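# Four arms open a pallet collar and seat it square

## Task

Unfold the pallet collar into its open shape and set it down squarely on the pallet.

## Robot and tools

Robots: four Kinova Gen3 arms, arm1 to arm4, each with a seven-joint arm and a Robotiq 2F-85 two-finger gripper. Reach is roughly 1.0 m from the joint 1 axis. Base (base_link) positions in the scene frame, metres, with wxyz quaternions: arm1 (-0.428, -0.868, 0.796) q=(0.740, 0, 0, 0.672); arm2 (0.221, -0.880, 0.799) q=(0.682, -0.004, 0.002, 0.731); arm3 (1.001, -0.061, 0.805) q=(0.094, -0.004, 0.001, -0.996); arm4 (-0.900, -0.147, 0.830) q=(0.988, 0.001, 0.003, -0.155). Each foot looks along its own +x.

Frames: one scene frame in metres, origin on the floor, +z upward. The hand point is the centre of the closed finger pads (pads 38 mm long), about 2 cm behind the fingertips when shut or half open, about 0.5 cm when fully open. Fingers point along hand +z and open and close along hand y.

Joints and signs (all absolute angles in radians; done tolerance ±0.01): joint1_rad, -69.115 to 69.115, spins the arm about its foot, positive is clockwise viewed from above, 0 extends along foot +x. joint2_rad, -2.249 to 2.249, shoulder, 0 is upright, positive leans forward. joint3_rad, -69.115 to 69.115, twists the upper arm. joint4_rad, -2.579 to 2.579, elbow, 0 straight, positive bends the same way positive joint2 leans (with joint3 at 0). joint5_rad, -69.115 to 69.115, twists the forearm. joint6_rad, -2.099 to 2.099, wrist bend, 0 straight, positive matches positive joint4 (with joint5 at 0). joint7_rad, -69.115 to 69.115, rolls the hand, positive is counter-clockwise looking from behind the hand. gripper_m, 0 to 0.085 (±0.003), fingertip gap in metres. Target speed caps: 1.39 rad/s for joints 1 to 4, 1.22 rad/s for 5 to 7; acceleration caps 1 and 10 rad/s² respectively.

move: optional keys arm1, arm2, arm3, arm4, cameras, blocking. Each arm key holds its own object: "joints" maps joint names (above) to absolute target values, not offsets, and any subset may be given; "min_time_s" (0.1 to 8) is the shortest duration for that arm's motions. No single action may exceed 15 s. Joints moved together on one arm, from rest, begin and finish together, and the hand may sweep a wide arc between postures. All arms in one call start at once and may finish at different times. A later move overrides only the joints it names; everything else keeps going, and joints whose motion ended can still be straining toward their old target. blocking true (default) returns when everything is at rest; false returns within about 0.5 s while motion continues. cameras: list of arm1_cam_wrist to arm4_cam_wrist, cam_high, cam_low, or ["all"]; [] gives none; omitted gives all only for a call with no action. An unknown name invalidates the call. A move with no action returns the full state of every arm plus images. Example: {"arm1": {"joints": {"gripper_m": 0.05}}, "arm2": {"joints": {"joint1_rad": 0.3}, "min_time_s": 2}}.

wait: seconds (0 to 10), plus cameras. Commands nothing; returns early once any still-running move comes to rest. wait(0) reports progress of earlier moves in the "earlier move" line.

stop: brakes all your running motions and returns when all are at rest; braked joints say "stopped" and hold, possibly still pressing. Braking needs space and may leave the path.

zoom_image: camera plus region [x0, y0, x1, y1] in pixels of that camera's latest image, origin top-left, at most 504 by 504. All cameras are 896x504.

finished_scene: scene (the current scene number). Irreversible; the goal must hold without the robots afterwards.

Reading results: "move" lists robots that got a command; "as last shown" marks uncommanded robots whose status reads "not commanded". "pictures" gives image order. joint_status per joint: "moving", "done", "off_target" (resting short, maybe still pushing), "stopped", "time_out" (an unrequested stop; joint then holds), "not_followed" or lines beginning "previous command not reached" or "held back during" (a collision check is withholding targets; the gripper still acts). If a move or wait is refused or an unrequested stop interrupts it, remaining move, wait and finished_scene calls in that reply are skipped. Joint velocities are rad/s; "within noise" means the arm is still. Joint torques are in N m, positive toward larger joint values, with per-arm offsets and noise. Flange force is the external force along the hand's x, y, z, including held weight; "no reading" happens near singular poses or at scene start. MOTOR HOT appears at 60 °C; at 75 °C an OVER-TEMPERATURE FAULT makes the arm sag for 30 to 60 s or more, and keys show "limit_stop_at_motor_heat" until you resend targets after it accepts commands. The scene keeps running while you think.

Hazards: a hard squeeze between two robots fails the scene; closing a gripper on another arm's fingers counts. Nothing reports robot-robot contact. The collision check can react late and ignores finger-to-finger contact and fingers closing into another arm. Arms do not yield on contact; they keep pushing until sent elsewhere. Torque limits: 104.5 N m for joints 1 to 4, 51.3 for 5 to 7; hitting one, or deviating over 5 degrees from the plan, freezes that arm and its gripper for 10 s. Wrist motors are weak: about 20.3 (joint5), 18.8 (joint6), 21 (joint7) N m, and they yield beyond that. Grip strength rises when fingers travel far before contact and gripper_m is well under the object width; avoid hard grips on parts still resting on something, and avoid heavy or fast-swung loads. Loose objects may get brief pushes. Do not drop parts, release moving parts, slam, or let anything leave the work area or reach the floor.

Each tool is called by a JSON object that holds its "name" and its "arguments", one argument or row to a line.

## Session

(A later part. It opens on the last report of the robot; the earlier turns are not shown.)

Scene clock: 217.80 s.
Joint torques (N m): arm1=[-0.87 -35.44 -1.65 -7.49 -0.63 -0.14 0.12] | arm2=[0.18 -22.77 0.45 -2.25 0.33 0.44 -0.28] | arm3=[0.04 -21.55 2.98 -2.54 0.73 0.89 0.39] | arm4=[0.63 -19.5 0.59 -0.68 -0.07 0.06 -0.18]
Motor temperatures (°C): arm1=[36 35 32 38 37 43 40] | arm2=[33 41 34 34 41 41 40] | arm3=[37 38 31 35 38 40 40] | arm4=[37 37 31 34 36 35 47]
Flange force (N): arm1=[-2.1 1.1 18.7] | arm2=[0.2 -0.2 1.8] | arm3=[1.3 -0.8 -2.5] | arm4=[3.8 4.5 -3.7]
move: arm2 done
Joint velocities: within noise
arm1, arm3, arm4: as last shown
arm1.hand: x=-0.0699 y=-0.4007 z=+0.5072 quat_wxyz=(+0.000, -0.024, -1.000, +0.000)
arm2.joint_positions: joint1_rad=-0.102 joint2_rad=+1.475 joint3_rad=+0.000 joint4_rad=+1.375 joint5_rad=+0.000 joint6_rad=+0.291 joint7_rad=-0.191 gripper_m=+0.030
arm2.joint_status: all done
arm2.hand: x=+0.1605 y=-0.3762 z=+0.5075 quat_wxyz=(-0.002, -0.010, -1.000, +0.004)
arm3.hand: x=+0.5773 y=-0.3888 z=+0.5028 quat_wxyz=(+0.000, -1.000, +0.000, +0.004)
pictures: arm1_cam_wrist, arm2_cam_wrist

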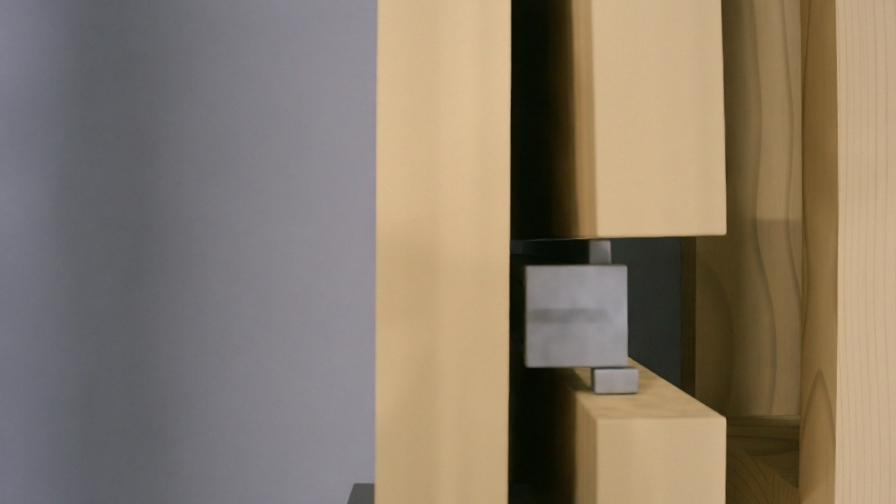

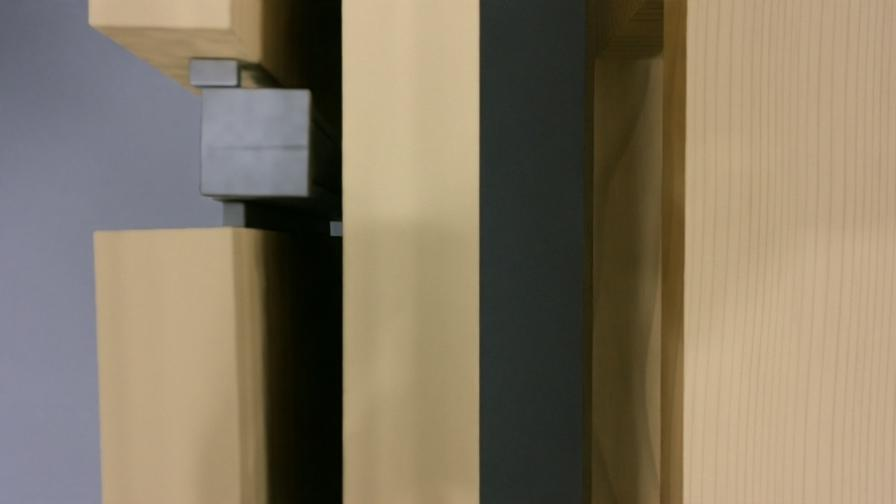

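{"name": "move", "arguments": {
  "arm2": {"joints":{"gripper_m":0.01}},
  "cameras": ["arm1_cam_wrist","arm2_cam_wrist","arm3_cam_wrist","arm4_cam_wrist","cam_low","cam_high"]
}}

Scene clock: 219.07 s.
Joint torques (N m): arm1=[-0.15 -35.24 -1.06 -7.22 -0.54 0.02 0.03] | arm2=[0.48 -21.86 0.82 -3.07 0.35 -0.06 -0.28] | arm3=[-0.75 -21.97 2.16 -3.39 0.56 0.38 0.41] | arm4=[0.64 -19.5 0.62 -0.69 -0.07 0.08 -0.18]
Motor temperatures (°C): arm1=[36 35 32 38 37 43 40] | arm2=[33 41 34 34 41 41 40] | arm3=[37 38 31 35 38 40 40] | arm4=[37 37 31 34 36 35 47]
Flange force (N): arm1=[-1.4 2.1 18.9] | arm2=[0.4 -2.6 -2.1] | arm3=[1.6 -2.9 -3.5] | arm4=[3.9 4.6 -3.7]
move: arm2 off_target
Joint velocities: within noise
arm1: as last shown
arm2.joint_positions: joint1_rad=-0.102 joint2_rad=+1.475 joint3_rad=+0.000 joint4_rad=+1.375 joint5_rad=+0.000 joint6_rad=+0.291 joint7_rad=-0.191 gripper_m=+0.019
arm2.joint_status: gripper_m off_target (ended at +0.019, target +0.010)
arm2.hand: x=+0.1605 y=-0.3762 z=+0.5075 quat_wxyz=(-0.002, -0.010, -1.000, +0.004)
arm3.joint_positions: joint1_rad=-0.520 joint2_rad=+1.535 joint3_rad=+0.000 joint4_rad=+1.240 joint5_rad=+0.000 joint6_rad=+0.366 joint7_rad=+0.863 gripper_m=+0.047
arm3.joint_status: not commanded
arm3.hand: x=+0.5773 y=-0.3888 z=+0.5028 quat_wxyz=(+0.001, -1.000, +0.000, +0.004)
arm4.joint_positions: joint1_rad=+0.295 joint2_rad=+1.550 joint3_rad=+0.000 joint4_rad=+1.715 joint5_rad=+0.000 joint6_rad=-0.123 joint7_rad=+2.177 gripper_m=+0.047
arm4.joint_status: not commanded
arm4.hand: x=-0.6015 y=-0.3845 z=+0.4981 quat_wxyz=(+0.002, +0.000, -1.000, -0.001)
pictures: arm1_cam_wrist, arm2_cam_wrist, arm3_cam_wrist, arm4_cam_wrist, cam_high, cam_low

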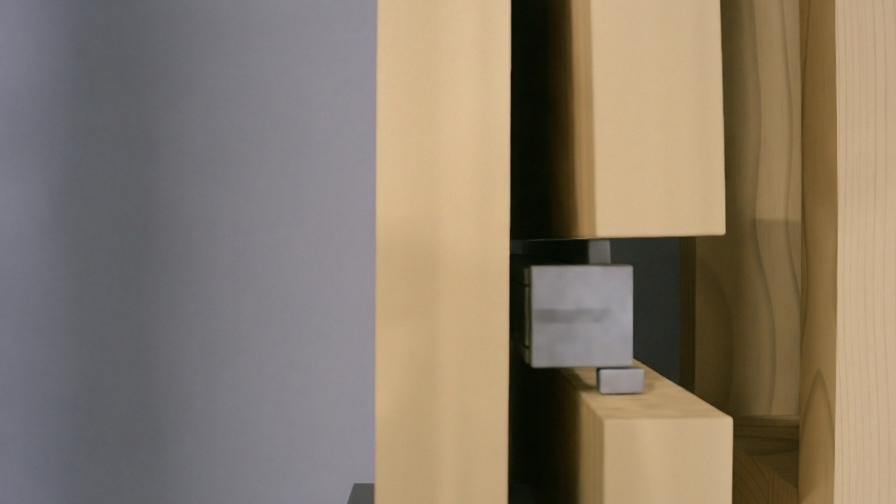

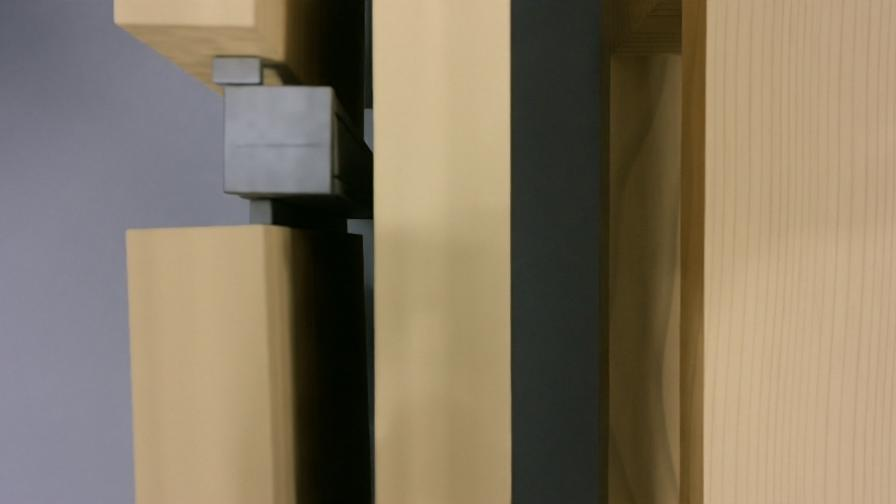

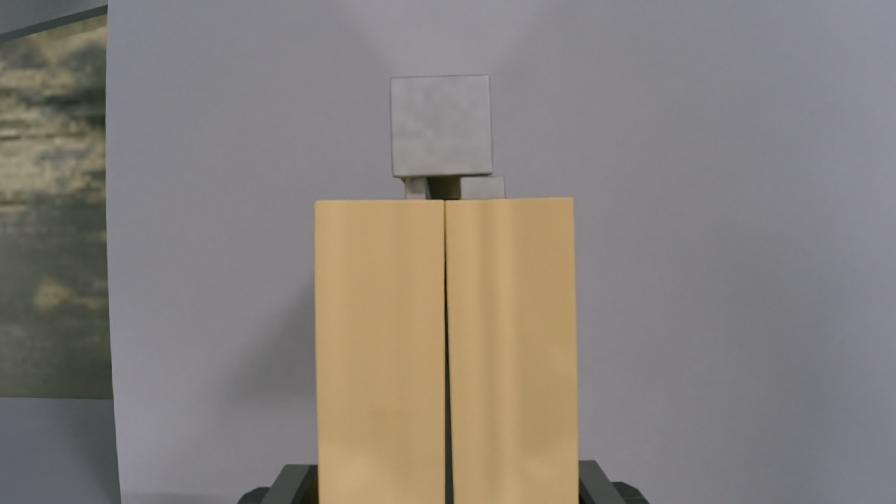

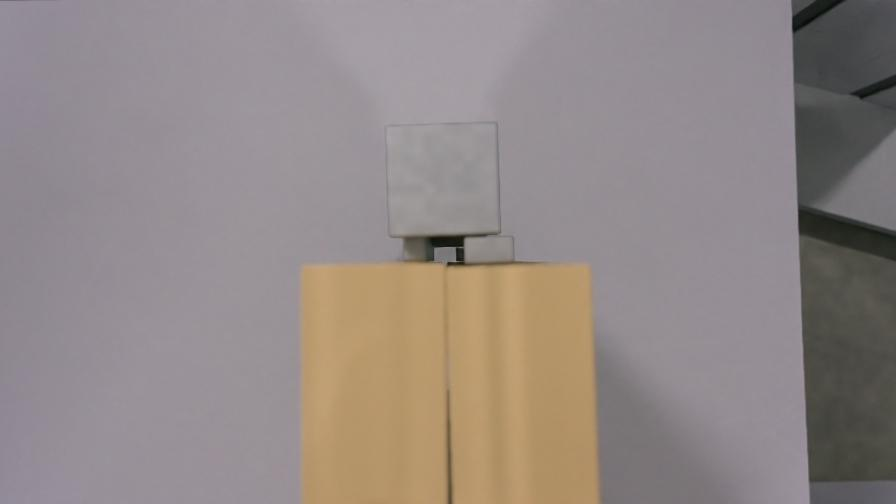

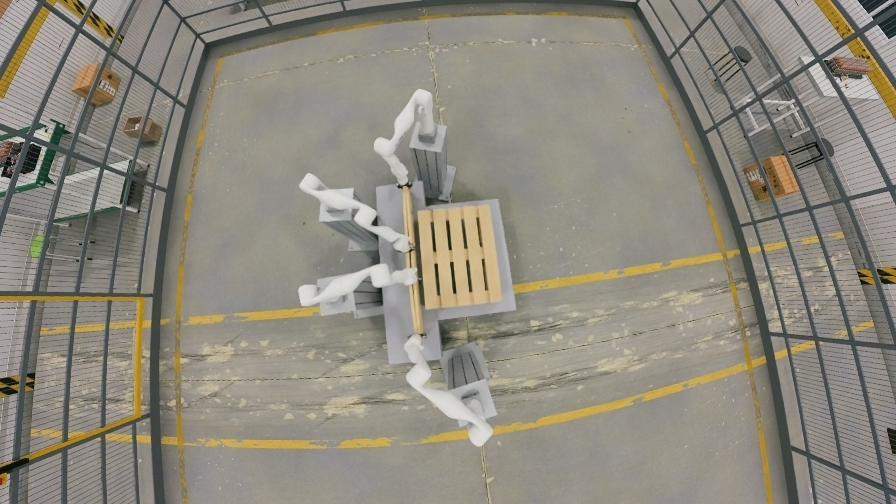

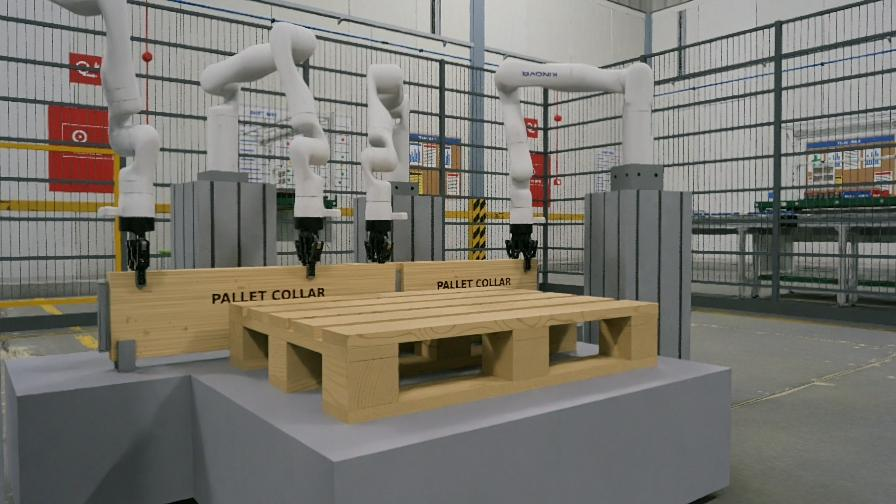

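{"name": "move", "arguments": {
  "arm3": {"joints":{"gripper_m":0.085}},
  "arm4": {"joints":{"gripper_m":0.085}}
}}

{"name": "move", "arguments": {
  "arm3": {"joints":{"joint2_rad":1.0949,"joint4_rad":1.5164,"joint6_rad":0.5303},"min_time_s":1.5},
  "arm4": {"joints":{"joint2_rad":1.0467,"joint4_rad":2.0383,"joint6_rad":0.0566},"min_time_s":1.5}
}}

{"name": "move", "arguments": {
  "arm1": {"joints":{"joint2_rad":1.5256,"joint4_rad":1.0528,"joint6_rad":0.5632},"min_time_s":1},
  "arm2": {"joints":{"joint2_rad":1.44,"joint4_rad":1.4044,"joint6_rad":0.2972},"min_time_s":1},
  "cameras": ["all"]
}}

Scene clock: 228.97 s.
Joint torques (N m): arm1=[-0.07 -35.19 -1.01 -7.26 -0.54 0.01 0.02] | arm2=[0.61 -22.08 0.89 -3.08 0.32 -0.08 -0.33] | arm3=[-0.75 -22.02 2.09 -3.3 0.53 0.36 0.41] | arm4=[0.67 -19.51 0.58 -0.71 -0.07 0.08 -0.17]
Motor temperatures (°C): arm1=[36 36 32 38 37 43 40] | arm2=[33 41 34 34 41 41 40] | arm3=[37 38 31 35 38 40 40] | arm4=[37 37 31 34 36 35 47]
Flange force (N): arm1=[-1.2 1.9 18.7] | arm2=[0.6 -2.4 -1.7] | arm3=[1.2 -2.6 -3.2] | arm4=[3.9 4.7 -3.7]
move: arm3 done; arm4 done
Joint velocities: within noise
arm1, arm2: as last shown
arm3.joint_positions: joint1_rad=-0.520 joint2_rad=+1.535 joint3_rad=+0.000 joint4_rad=+1.240 joint5_rad=+0.000 joint6_rad=+0.366 joint7_rad=+0.863 gripper_m=+0.085
arm3.joint_status: all done
arm3.hand: x=+0.5773 y=-0.3888 z=+0.5028 quat_wxyz=(+0.000, -1.000, +0.000, +0.004)
arm4.joint_positions: joint1_rad=+0.295 joint2_rad=+1.550 joint3_rad=+0.000 joint4_rad=+1.715 joint5_rad=+0.000 joint6_rad=-0.123 joint7_rad=+2.177 gripper_m=+0.085
arm4.joint_status: all done
arm4.hand: x=-0.6015 y=-0.3845 z=+0.4981 quat_wxyz=(+0.002, +0.000, -1.000, -0.001)
pictures: none

Scene clock: 230.80 s.
Joint torques (N m): arm1=[-0.12 -35.18 -1.01 -7.2 -0.52 0 0.04] | arm2=[0.63 -22.1 0.94 -3.11 0.34 -0.06 -0.31] | arm3=[-0.73 -21.07 2.09 -4.65 0.57 0.38 0.36] | arm4=[0.68 -18.48 0.57 -2.35 -0.08 0.07 -0.17]
Motor temperatures (°C): arm1=[36 36 32 38 37 43 40] | arm2=[33 41 34 34 41 41 40] | arm3=[37 38 31 35 38 40 40] | arm4=[37 37 31 34 36 35 47]
Flange force (N): arm1=[-1.4 2.2 18.8] | arm2=[0.6 -2.6 -1.7] | arm3=[1.4 -2.9 -2.2] | arm4=[4.2 5.0 -0.8]
move: arm3 done; arm4 done
Joint velocities: within noise
arm1, arm2: as last shown
arm3.joint_positions: joint1_rad=-0.520 joint2_rad=+1.095 joint3_rad=+0.000 joint4_rad=+1.516 joint5_rad=+0.000 joint6_rad=+0.530 joint7_rad=+0.863 gripper_m=+0.085
arm3.joint_status: all done
arm3.hand: x=+0.5790 y=-0.3890 z=+0.7027 quat_wxyz=(+0.000, -1.000, +0.000, +0.004)
arm4.joint_positions: joint1_rad=+0.295 joint2_rad=+1.047 joint3_rad=+0.000 joint4_rad=+2.038 joint5_rad=+0.000 joint6_rad=+0.057 joint7_rad=+2.177 gripper_m=+0.085
arm4.joint_status: all done
arm4.hand: x=-0.6004 y=-0.3849 z=+0.6982 quat_wxyz=(+0.002, +0.000, -1.000, -0.001)
pictures: none

Scene clock: 232.10 s.
Joint torques (N m): arm1=[1.09 -45.28 0.15 -10.27 -0.23 -0.06 0.24] | arm2=[-0.97 -34.99 -1.34 -5.38 -0.15 -0.29 -0.29] | arm3=[-0.76 -20.95 2.07 -4.66 0.55 0.37 0.42] | arm4=[0.66 -18.51 0.52 -2.35 -0.07 0.06 -0.17]
Motor temperatures (°C): arm1=[36 36 32 38 37 43 40] | arm2=[33 41 34 34 41 41 40] | arm3=[37 38 31 35 38 40 40] | arm4=[37 37 31 34 36 35 47]
Flange force (N): arm1=[1.0 2.9 35.5] | arm2=[-2.3 -0.8 23.9] | arm3=[1.6 -3.0 -2.4] | arm4=[4.2 5.0 -0.8]
move: arm1 done; arm2 done
Joint velocities: within noise
arm1.joint_positions: joint1_rad=+0.516 joint2_rad=+1.526 joint3_rad=+0.000 joint4_rad=+1.053 joint5_rad=+0.000 joint6_rad=+0.563 joint7_rad=+0.564 gripper_m=+0.019
arm1.joint_status: all done
arm1.hand: x=-0.0699 y=-0.4006 z=+0.5224 quat_wxyz=(+0.000, -0.024, -1.000, +0.000)
arm2.joint_positions: joint1_rad=-0.102 joint2_rad=+1.440 joint3_rad=+0.000 joint4_rad=+1.404 joint5_rad=+0.000 joint6_rad=+0.297 joint7_rad=-0.191 gripper_m=+0.019
arm2.joint_status: all done
arm2.hand: x=+0.1604 y=-0.3760 z=+0.5227 quat_wxyz=(-0.002, -0.010, -1.000, +0.004)
arm3, arm4: as last shown
pictures: arm1_cam_wrist, arm2_cam_wrist, arm3_cam_wrist, arm4_cam_wrist, cam_high, cam_low

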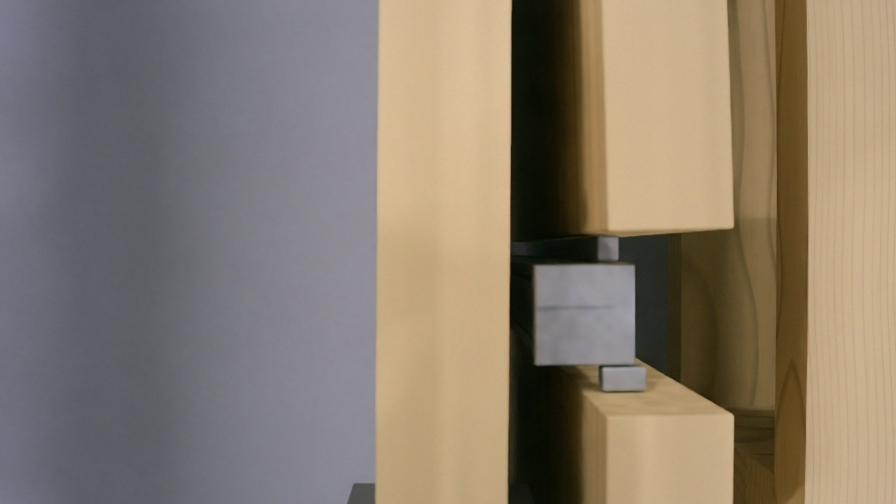

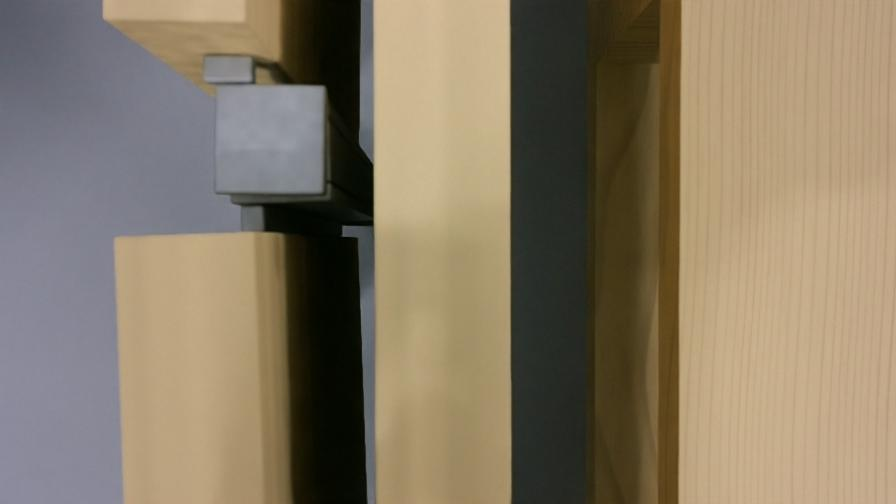

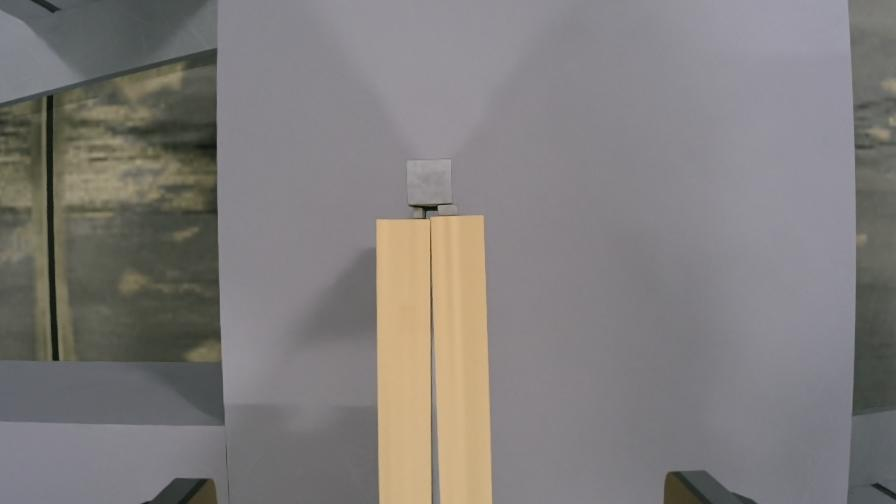

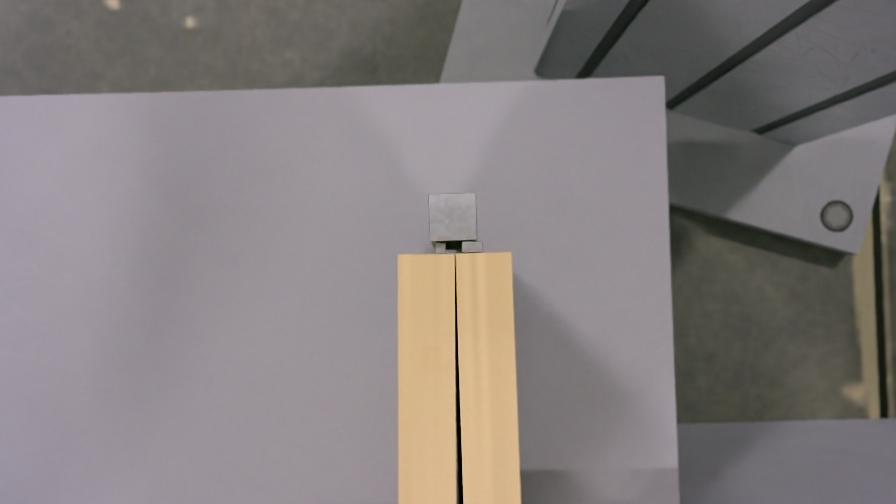

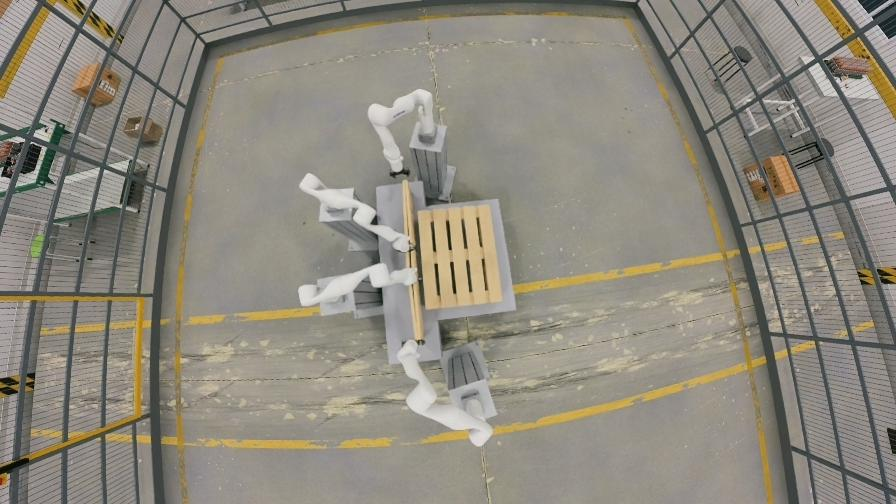

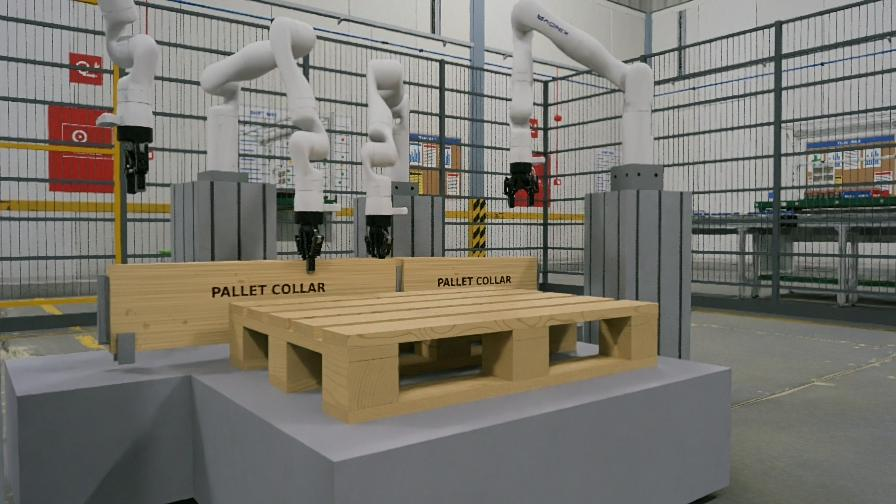

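{"name": "move", "arguments": {
  "arm1": {"joints":{"joint2_rad":1.4245,"joint4_rad":1.1386,"joint6_rad":0.5785},"min_time_s":1.2},
  "arm2": {"joints":{"joint2_rad":1.3376,"joint4_rad":1.4811,"joint6_rad":0.3229},"min_time_s":1.2}
}}

{"name": "move", "arguments": {
  "arm1": {"joints":{"joint2_rad":1.2974,"joint4_rad":1.2228,"joint6_rad":0.6214},"min_time_s":1.2},
  "arm2": {"joints":{"joint2_rad":1.2033,"joint4_rad":1.5587,"joint6_rad":0.3796},"min_time_s":1.2}
}}

{"name": "move", "arguments": {
  "arm1": {"joints":{"joint2_rad":1.1778,"joint4_rad":1.2763,"joint6_rad":0.6875},"min_time_s":1.2},
  "arm2": {"joints":{"joint2_rad":1.073,"joint4_rad":1.609,"joint6_rad":0.4596},"min_time_s":1.2},
  "cameras": ["all"]
}}

Scene clock: 234.57 s.
Joint torques (N m): arm1=[1.63 -45.79 0.7 -11.06 -0.14 -0.42 0.25] | arm2=[-1.57 -34.56 -2.06 -5.76 -0.29 -0.22 -0.28] | arm3=[-0.75 -20.96 2.08 -4.63 0.55 0.33 0.37] | arm4=[0.66 -18.5 0.54 -2.35 -0.07 0.07 -0.16]
Motor temperatures (°C): arm1=[36 37 32 38 37 43 40] | arm2=[33 41 34 34 41 41 40] | arm3=[37 38 31 35 38 40 40] | arm4=[37 37 31 34 36 35 47]
Flange force (N): arm1=[2.1 2.9 35.5] | arm2=[-3.4 -0.9 23.4] | arm3=[1.4 -2.9 -2.4] | arm4=[4.2 5.0 -0.8]
move: arm1 done; arm2 done
Joint velocities: within noise
arm1.joint_positions: joint1_rad=+0.516 joint2_rad=+1.425 joint3_rad=+0.000 joint4_rad=+1.139 joint5_rad=+0.000 joint6_rad=+0.579 joint7_rad=+0.564 gripper_m=+0.019
arm1.joint_status: all done
arm1.hand: x=-0.0699 y=-0.4006 z=+0.5673 quat_wxyz=(+0.000, -0.024, -1.000, +0.000)
arm2.joint_positions: joint1_rad=-0.102 joint2_rad=+1.338 joint3_rad=+0.000 joint4_rad=+1.481 joint5_rad=+0.000 joint6_rad=+0.323 joint7_rad=-0.191 gripper_m=+0.019
arm2.joint_status: all done
arm2.hand: x=+0.1603 y=-0.3757 z=+0.5675 quat_wxyz=(-0.002, -0.010, -1.000, +0.004)
arm3, arm4: as last shown
pictures: none

Scene clock: 236.10 s.
Joint torques (N m): arm1=[1.87 -45.51 0.8 -11.83 -0.18 -0.42 0.21] | arm2=[-1.76 -34.25 -2.26 -6.54 -0.45 -0.19 -0.27] | arm3=[-0.85 -21.07 2.11 -4.56 0.54 0.37 0.41] | arm4=[0.62 -18.52 0.5 -2.36 -0.07 0.07 -0.18]
Motor temperatures (°C): arm1=[36 37 32 38 37 43 40] | arm2=[33 41 34 34 41 41 40] | arm3=[37 38 31 35 38 40 40] | arm4=[37 37 31 34 36 35 47]
Flange force (N): arm1=[2.6 2.7 35.2] | arm2=[-3.8 -0.6 23.7] | arm3=[1.0 -2.8 -2.1] | arm4=[4.3 4.9 -0.7]
move: arm1 done; arm2 done
Joint velocities: within noise
arm1.joint_positions: joint1_rad=+0.516 joint2_rad=+1.297 joint3_rad=+0.000 joint4_rad=+1.223 joint5_rad=+0.000 joint6_rad=+0.621 joint7_rad=+0.564 gripper_m=+0.019
arm1.joint_status: all done
arm1.hand: x=-0.0699 y=-0.4006 z=+0.6272 quat_wxyz=(+0.000, -0.024, -1.000, +0.000)
arm2.joint_positions: joint1_rad=-0.102 joint2_rad=+1.203 joint3_rad=+0.000 joint4_rad=+1.559 joint5_rad=+0.000 joint6_rad=+0.380 joint7_rad=-0.191 gripper_m=+0.019
arm2.joint_status: all done
arm2.hand: x=+0.1600 y=-0.3752 z=+0.6276 quat_wxyz=(-0.002, -0.010, -1.000, +0.004)
arm3, arm4: as last shown
pictures: none

Scene clock: 237.63 s.
Joint torques (N m): arm1=[1.96 -45.11 1.03 -12.84 -0.09 -0.49 0.21] | arm2=[-1.87 -33.92 -2.3 -7.76 -0.61 -0.2 -0.29] | arm3=[-0.85 -21.08 1.99 -4.69 0.54 0.38 0.34] | arm4=[0.63 -18.5 0.52 -2.41 -0.1 0.07 -0.19]
Motor temperatures (°C): arm1=[36 37 32 38 37 43 40] | arm2=[33 41 34 34 41 41 40] | arm3=[37 38 31 35 38 40 40] | arm4=[37 37 31 34 36 35 47]
Flange force (N): arm1=[2.6 3.0 34.9] | arm2=[-4.1 -0.5 24.0] | arm3=[1.4 -3.2 -2.2] | arm4=[4.5 5.0 -0.8]
move: arm1 done; arm2 done
Joint velocities: within noise
arm1.joint_positions: joint1_rad=+0.516 joint2_rad=+1.178 joint3_rad=+0.000 joint4_rad=+1.276 joint5_rad=+0.000 joint6_rad=+0.688 joint7_rad=+0.564 gripper_m=+0.019
arm1.joint_status: all done
arm1.hand: x=-0.0699 y=-0.4006 z=+0.6874 quat_wxyz=(+0.000, -0.024, -1.000, +0.000)
arm2.joint_positions: joint1_rad=-0.102 joint2_rad=+1.073 joint3_rad=+0.000 joint4_rad=+1.609 joint5_rad=+0.000 joint6_rad=+0.460 joint7_rad=-0.191 gripper_m=+0.019
arm2.joint_status: all done
arm2.hand: x=+0.1598 y=-0.3747 z=+0.6876 quat_wxyz=(-0.002, -0.010, -1.000, +0.004)
arm3, arm4: as last shown
pictures: arm1_cam_wrist, arm2_cam_wrist, arm3_cam_wrist, arm4_cam_wrist, cam_high, cam_low

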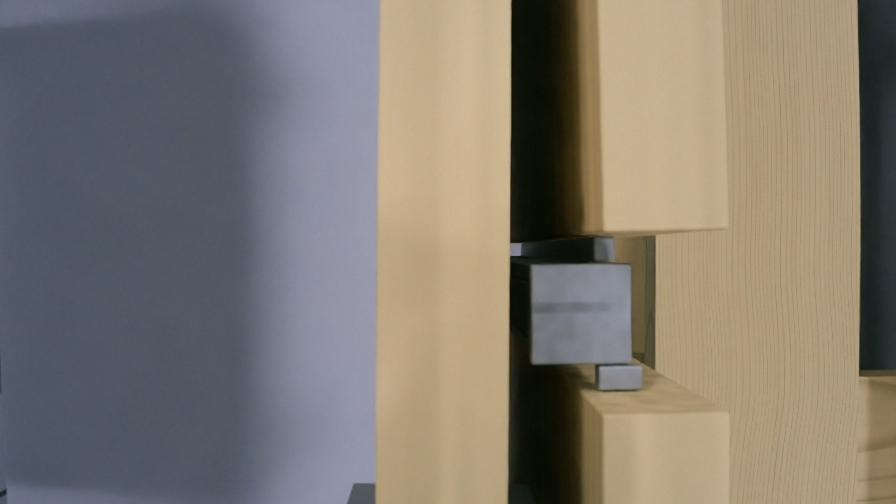

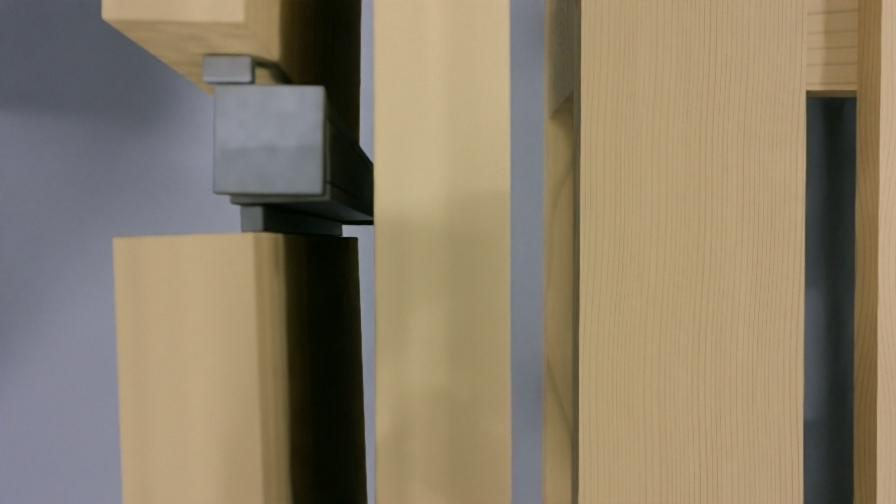

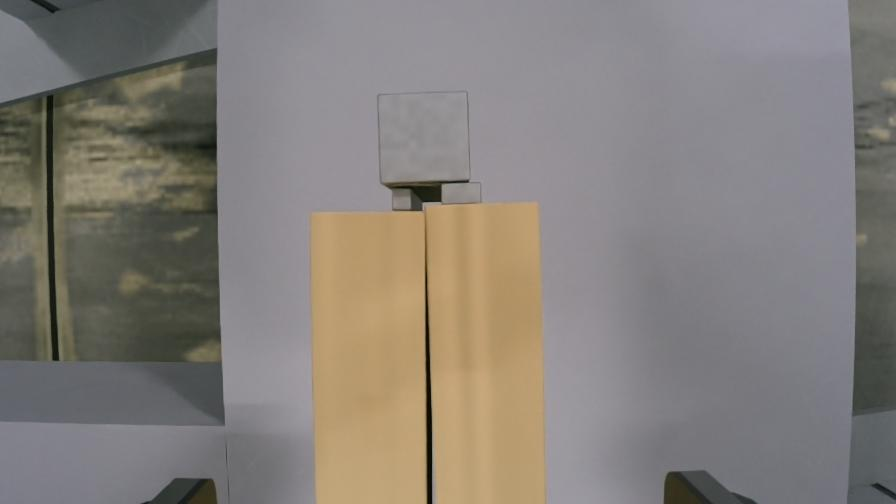

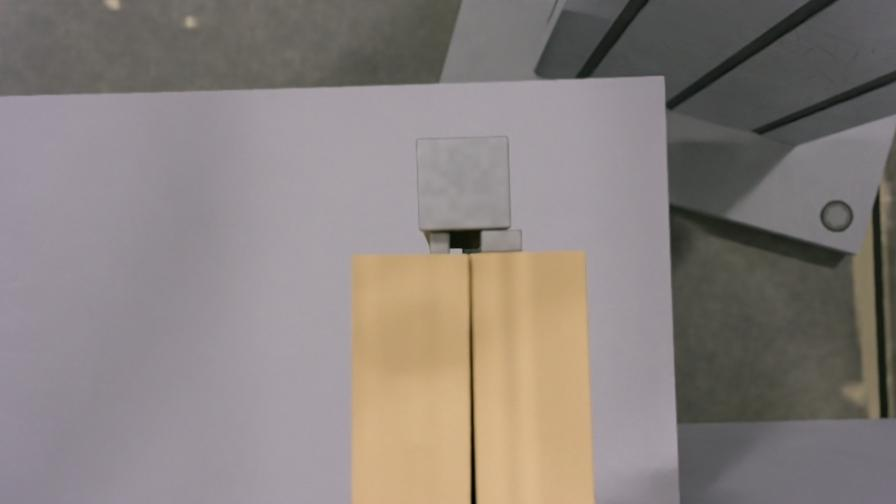

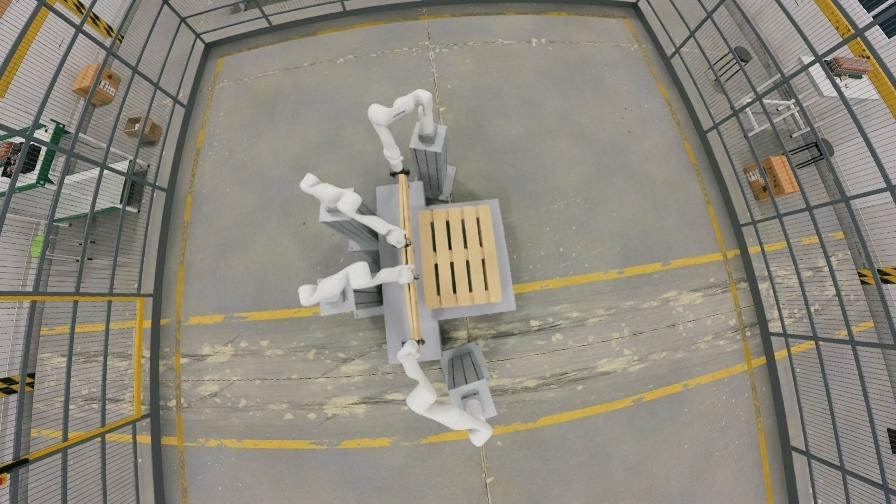

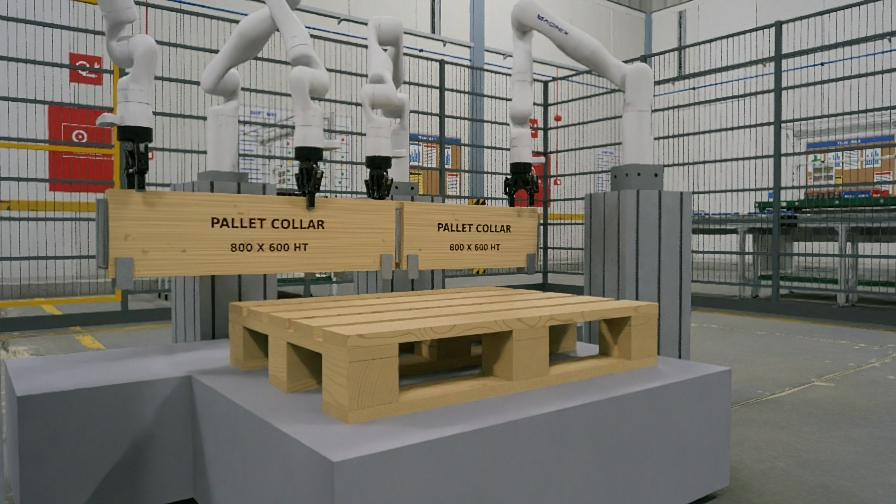

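{"name": "move", "arguments": {
  "arm3": {"joints":{"joint2_rad":0.9007,"joint4_rad":1.5376,"joint6_rad":0.7033},"min_time_s":1},
  "arm4": {"joints":{"joint2_rad":0.7803,"joint4_rad":2.0842,"joint6_rad":0.2771},"min_time_s":1}
}}

{"name": "move", "arguments": {
  "arm2": {"joints":{"joint1_rad":-0.0922,"joint2_rad":1.1478,"joint4_rad":1.3617,"joint6_rad":0.6321,"joint7_rad":-0.1817},"min_time_s":2},
  "cameras": ["arm1_cam_wrist","arm2_cam_wrist","arm3_cam_wrist"]
}}

Scene clock: 252.10 s.
Joint torques (N m): arm1=[1.9 -45.13 0.88 -12.71 -0.08 -0.45 0.2] | arm2=[-1.85 -33.89 -2.21 -7.74 -0.6 -0.2 -0.32] | arm3=[-0.76 -20.09 1.88 -5.94 0.58 0.43 0.43] | arm4=[0.64 -17.27 0.43 -4.41 -0.07 0.07 -0.16]
Motor temperatures (°C): arm1=[35 40 32 38 37 43 40] | arm2=[33 42 34 34 41 41 40] | arm3=[37 39 31 35 38 40 40] | arm4=[37 37 31 34 36 35 47]
Flange force (N): arm1=[2.3 3.3 35.0] | arm2=[-4.1 -0.4 24.0] | arm3=[2.2 -3.2 -1.7] | arm4=[4.3 5.1 1.1]
move: arm3 done; arm4 done
Joint velocities: within noise
arm1, arm2: as last shown
arm3.joint_positions: joint1_rad=-0.520 joint2_rad=+0.901 joint3_rad=+0.000 joint4_rad=+1.538 joint5_rad=+0.000 joint6_rad=+0.703 joint7_rad=+0.863 gripper_m=+0.085
arm3.joint_status: all done
arm3.hand: x=+0.5798 y=-0.3891 z=+0.8027 quat_wxyz=(+0.000, -1.000, +0.000, +0.004)
arm4.joint_positions: joint1_rad=+0.295 joint2_rad=+0.780 joint3_rad=+0.000 joint4_rad=+2.084 joint5_rad=+0.000 joint6_rad=+0.277 joint7_rad=+2.177 gripper_m=+0.085
arm4.joint_status: all done
arm4.hand: x=-0.6000 y=-0.3851 z=+0.7981 quat_wxyz=(+0.002, +0.000, -1.000, -0.001)
pictures: none

Scene clock: 254.43 s.
Joint torques (N m): arm1=[0.97 -44.06 -0.37 -11.96 -0.64 -0.04 0.1] | arm2=[-0.84 -37.63 -0.94 -10.08 -0.43 -0.16 -0.24] | arm3=[-0.82 -20.1 1.96 -5.91 0.59 0.42 0.4] | arm4=[0.66 -17.26 0.43 -4.4 -0.06 0.07 -0.18]
Motor temperatures (°C): arm1=[35 40 32 38 37 43 40] | arm2=[33 43 34 34 41 41 40] | arm3=[37 39 31 35 38 40 40] | arm4=[37 37 31 34 36 35 47]
Flange force (N): arm1=[0.5 2.9 34.0] | arm2=[-1.8 -0.3 24.7] | arm3=[1.9 -3.3 -1.7] | arm4=[4.3 5.1 1.1]
move: arm2 done
Joint velocities: within noise
arm1, arm3, arm4: as last shown
arm2.joint_positions: joint1_rad=-0.092 joint2_rad=+1.148 joint3_rad=+0.000 joint4_rad=+1.362 joint5_rad=+0.000 joint6_rad=+0.632 joint7_rad=-0.182 gripper_m=+0.019
arm2.joint_status: all done
arm2.hand: x=+0.1549 y=-0.3147 z=+0.6870 quat_wxyz=(-0.002, -0.010, -1.000, +0.004)

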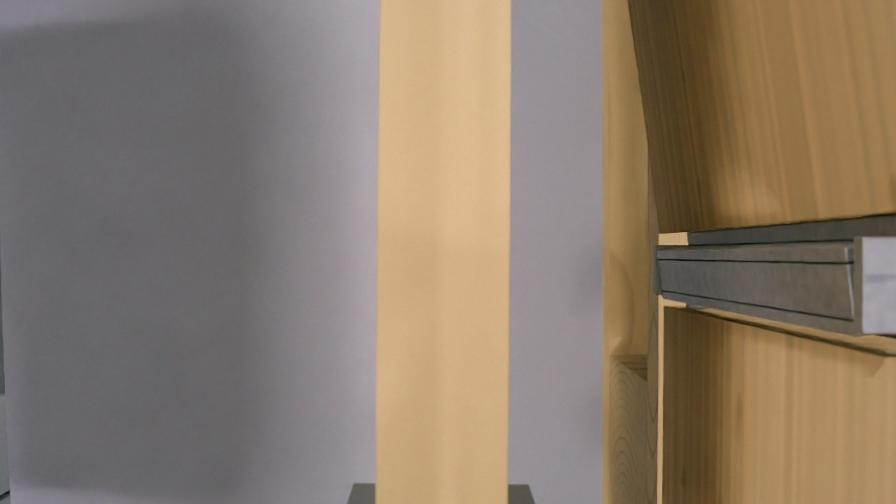

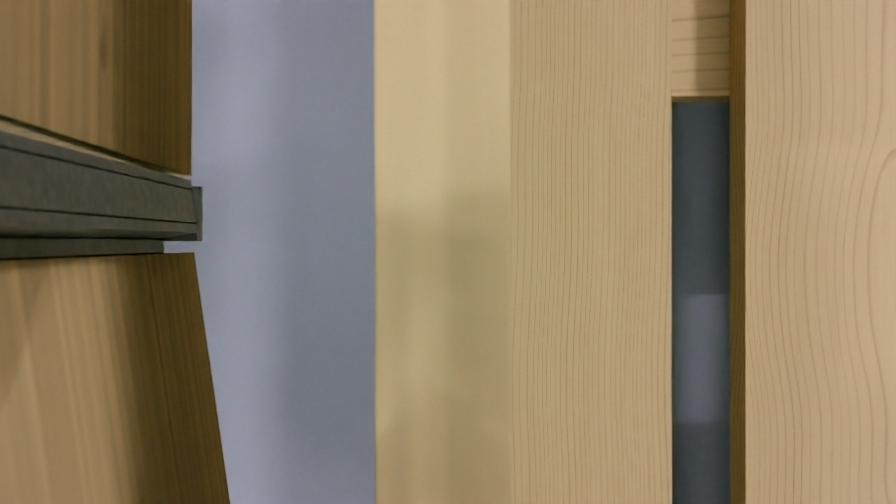

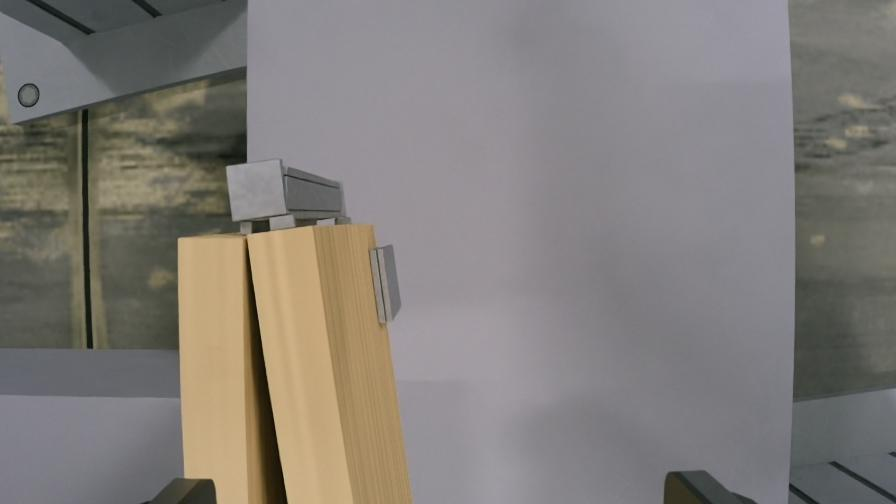

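{"name": "move", "arguments": {
  "arm2": {"joints":{"joint1_rad":-0.095,"joint2_rad":1.2509,"joint4_rad":1.0648,"joint6_rad":0.8259,"joint7_rad":-0.1845},"min_time_s":2},
  "arm3": {"joints":{"joint1_rad":-0.2649,"joint2_rad":1.2286,"joint4_rad":0.7322,"joint6_rad":1.1808,"joint7_rad":1.3484},"min_time_s":2},
  "arm4": {"joints":{"joint1_rad":-0.0481,"joint2_rad":0.9386,"joint4_rad":1.5617,"joint6_rad":0.6413,"joint7_rad":2.065},"min_time_s":2},
  "cameras": ["all"]
}}

Scene clock: 258.63 s.
Joint torques (N m): arm1=[1.26 -44.1 -0.19 -11.95 -0.76 -0.09 -0.08] | arm2=[-1.16 -41.5 -1.11 -12.7 -0.68 -0.43 -0.14] | arm3=[-0.8 -25.81 1.98 -8.31 0.53 0.41 0.4] | arm4=[0.6 -22.18 0.44 -7.46 -0.05 0.07 -0.18]
Motor temperatures (°C): arm1=[35 40 32 38 37 43 40] | arm2=[33 43 34 34 41 41 40] | arm3=[37 39 31 35 38 40 40] | arm4=[37 37 31 34 36 35 47]
Flange force (N): arm1=[0.5 3.2 34.0] | arm2=[-2.0 0.1 24.9] | arm3=[6.3 -2.1 -1.2] | arm4=[6.5 5.0 0.5]
move: arm2 done; arm3 done; arm4 done
Joint velocities: within noise
arm1: as last shown
arm2.joint_positions: joint1_rad=-0.095 joint2_rad=+1.251 joint3_rad=+0.000 joint4_rad=+1.065 joint5_rad=+0.000 joint6_rad=+0.826 joint7_rad=-0.185 gripper_m=+0.019
arm2.joint_status: all done
arm2.hand: x=+0.1434 y=-0.2546 z=+0.6865 quat_wxyz=(-0.002, -0.010, -1.000, +0.004)
arm3.joint_positions: joint1_rad=-0.265 joint2_rad=+1.229 joint3_rad=+0.000 joint4_rad=+0.732 joint5_rad=+0.000 joint6_rad=+1.181 joint7_rad=+1.348 gripper_m=+0.085
arm3.joint_status: all done
arm3.hand: x=+0.3723 y=-0.3399 z=+0.8046 quat_wxyz=(+0.001, -0.993, -0.115, +0.004)
arm4.joint_positions: joint1_rad=-0.048 joint2_rad=+0.939 joint3_rad=+0.000 joint4_rad=+1.562 joint5_rad=+0.000 joint6_rad=+0.641 joint7_rad=+2.065 gripper_m=+0.085
arm4.joint_status: all done
arm4.hand: x=-0.3969 y=-0.3081 z=+0.7973 quat_wxyz=(+0.002, +0.116, -0.993, -0.001)
pictures: arm1_cam_wrist, arm2_cam_wrist, arm3_cam_wrist, arm4_cam_wrist, cam_high, cam_low

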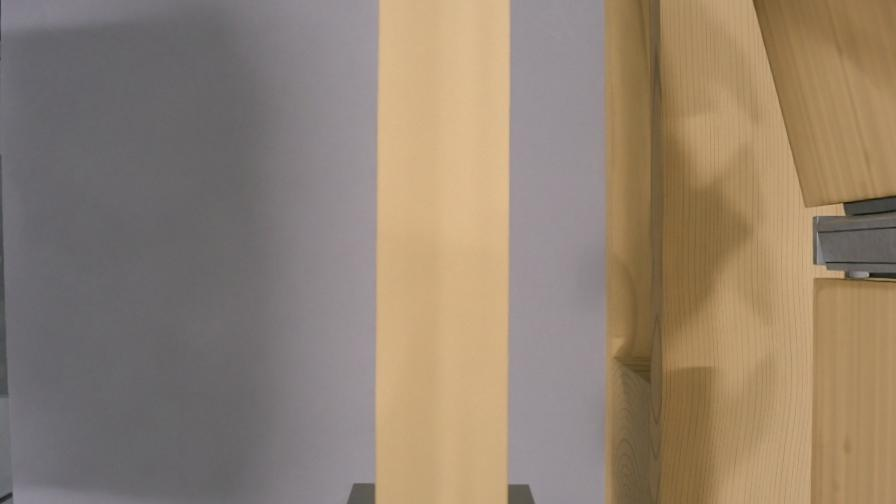

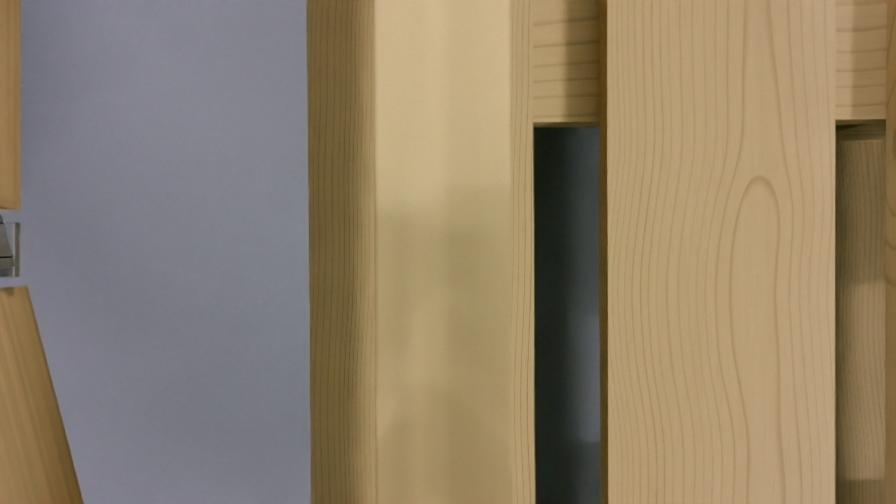

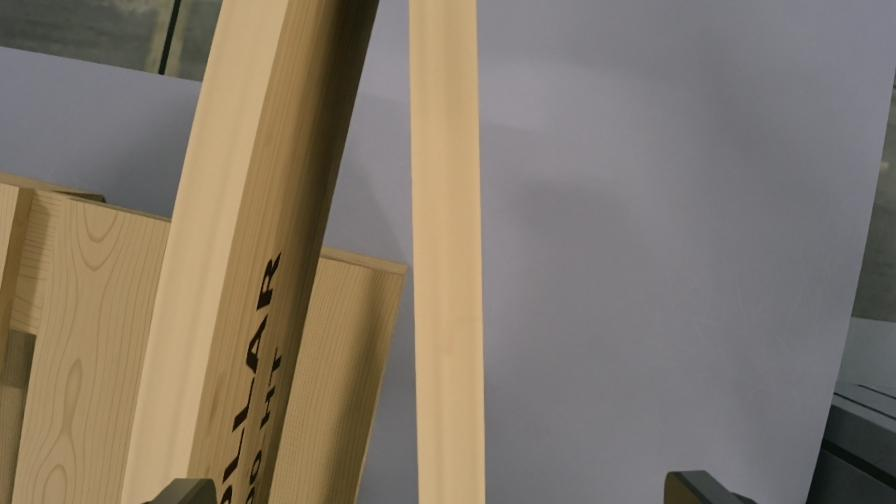

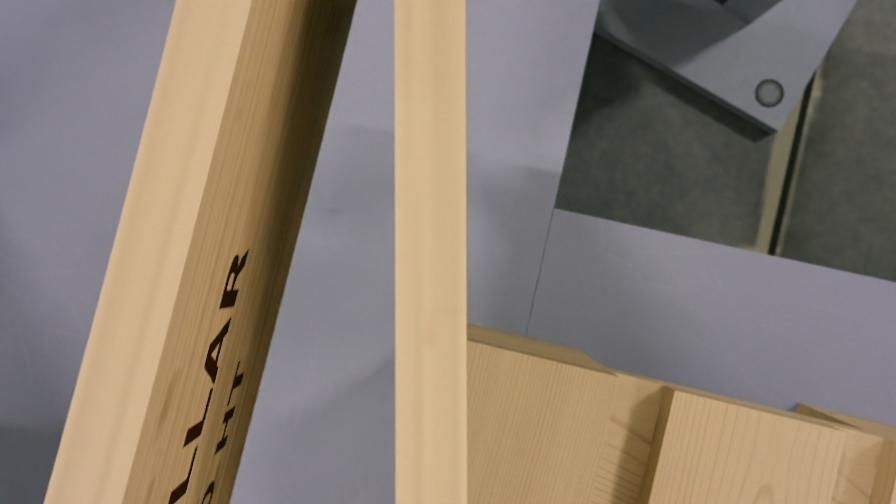

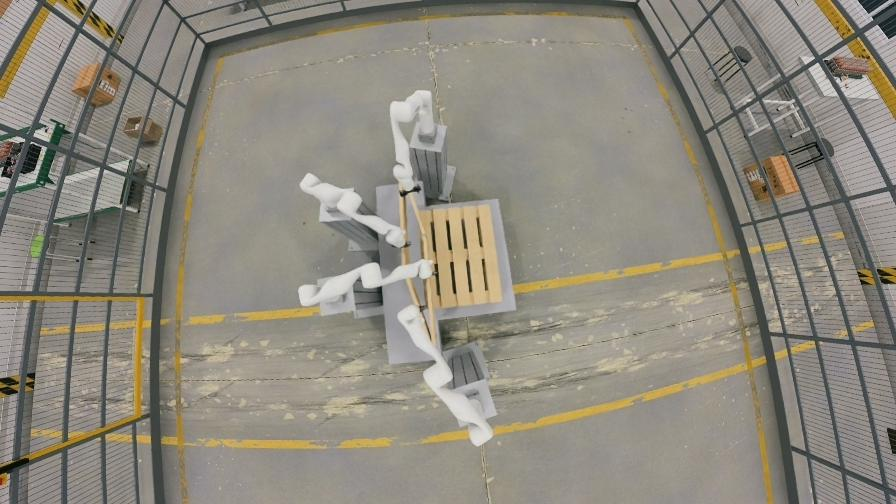

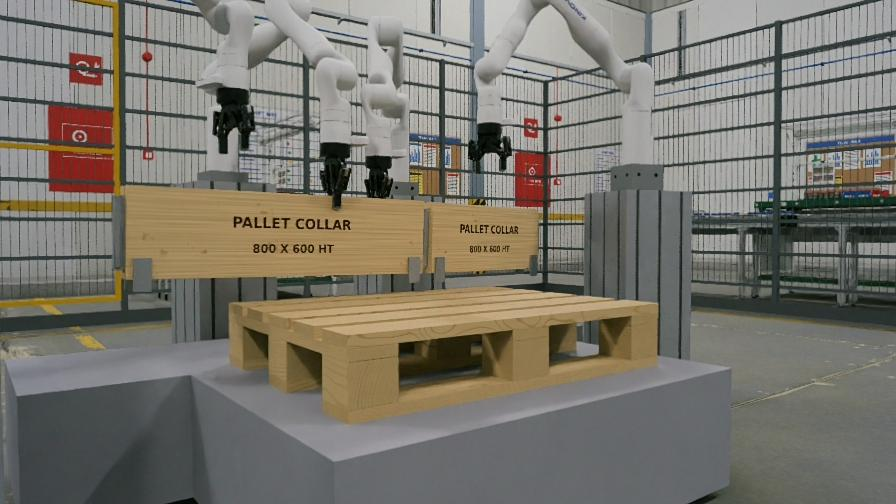

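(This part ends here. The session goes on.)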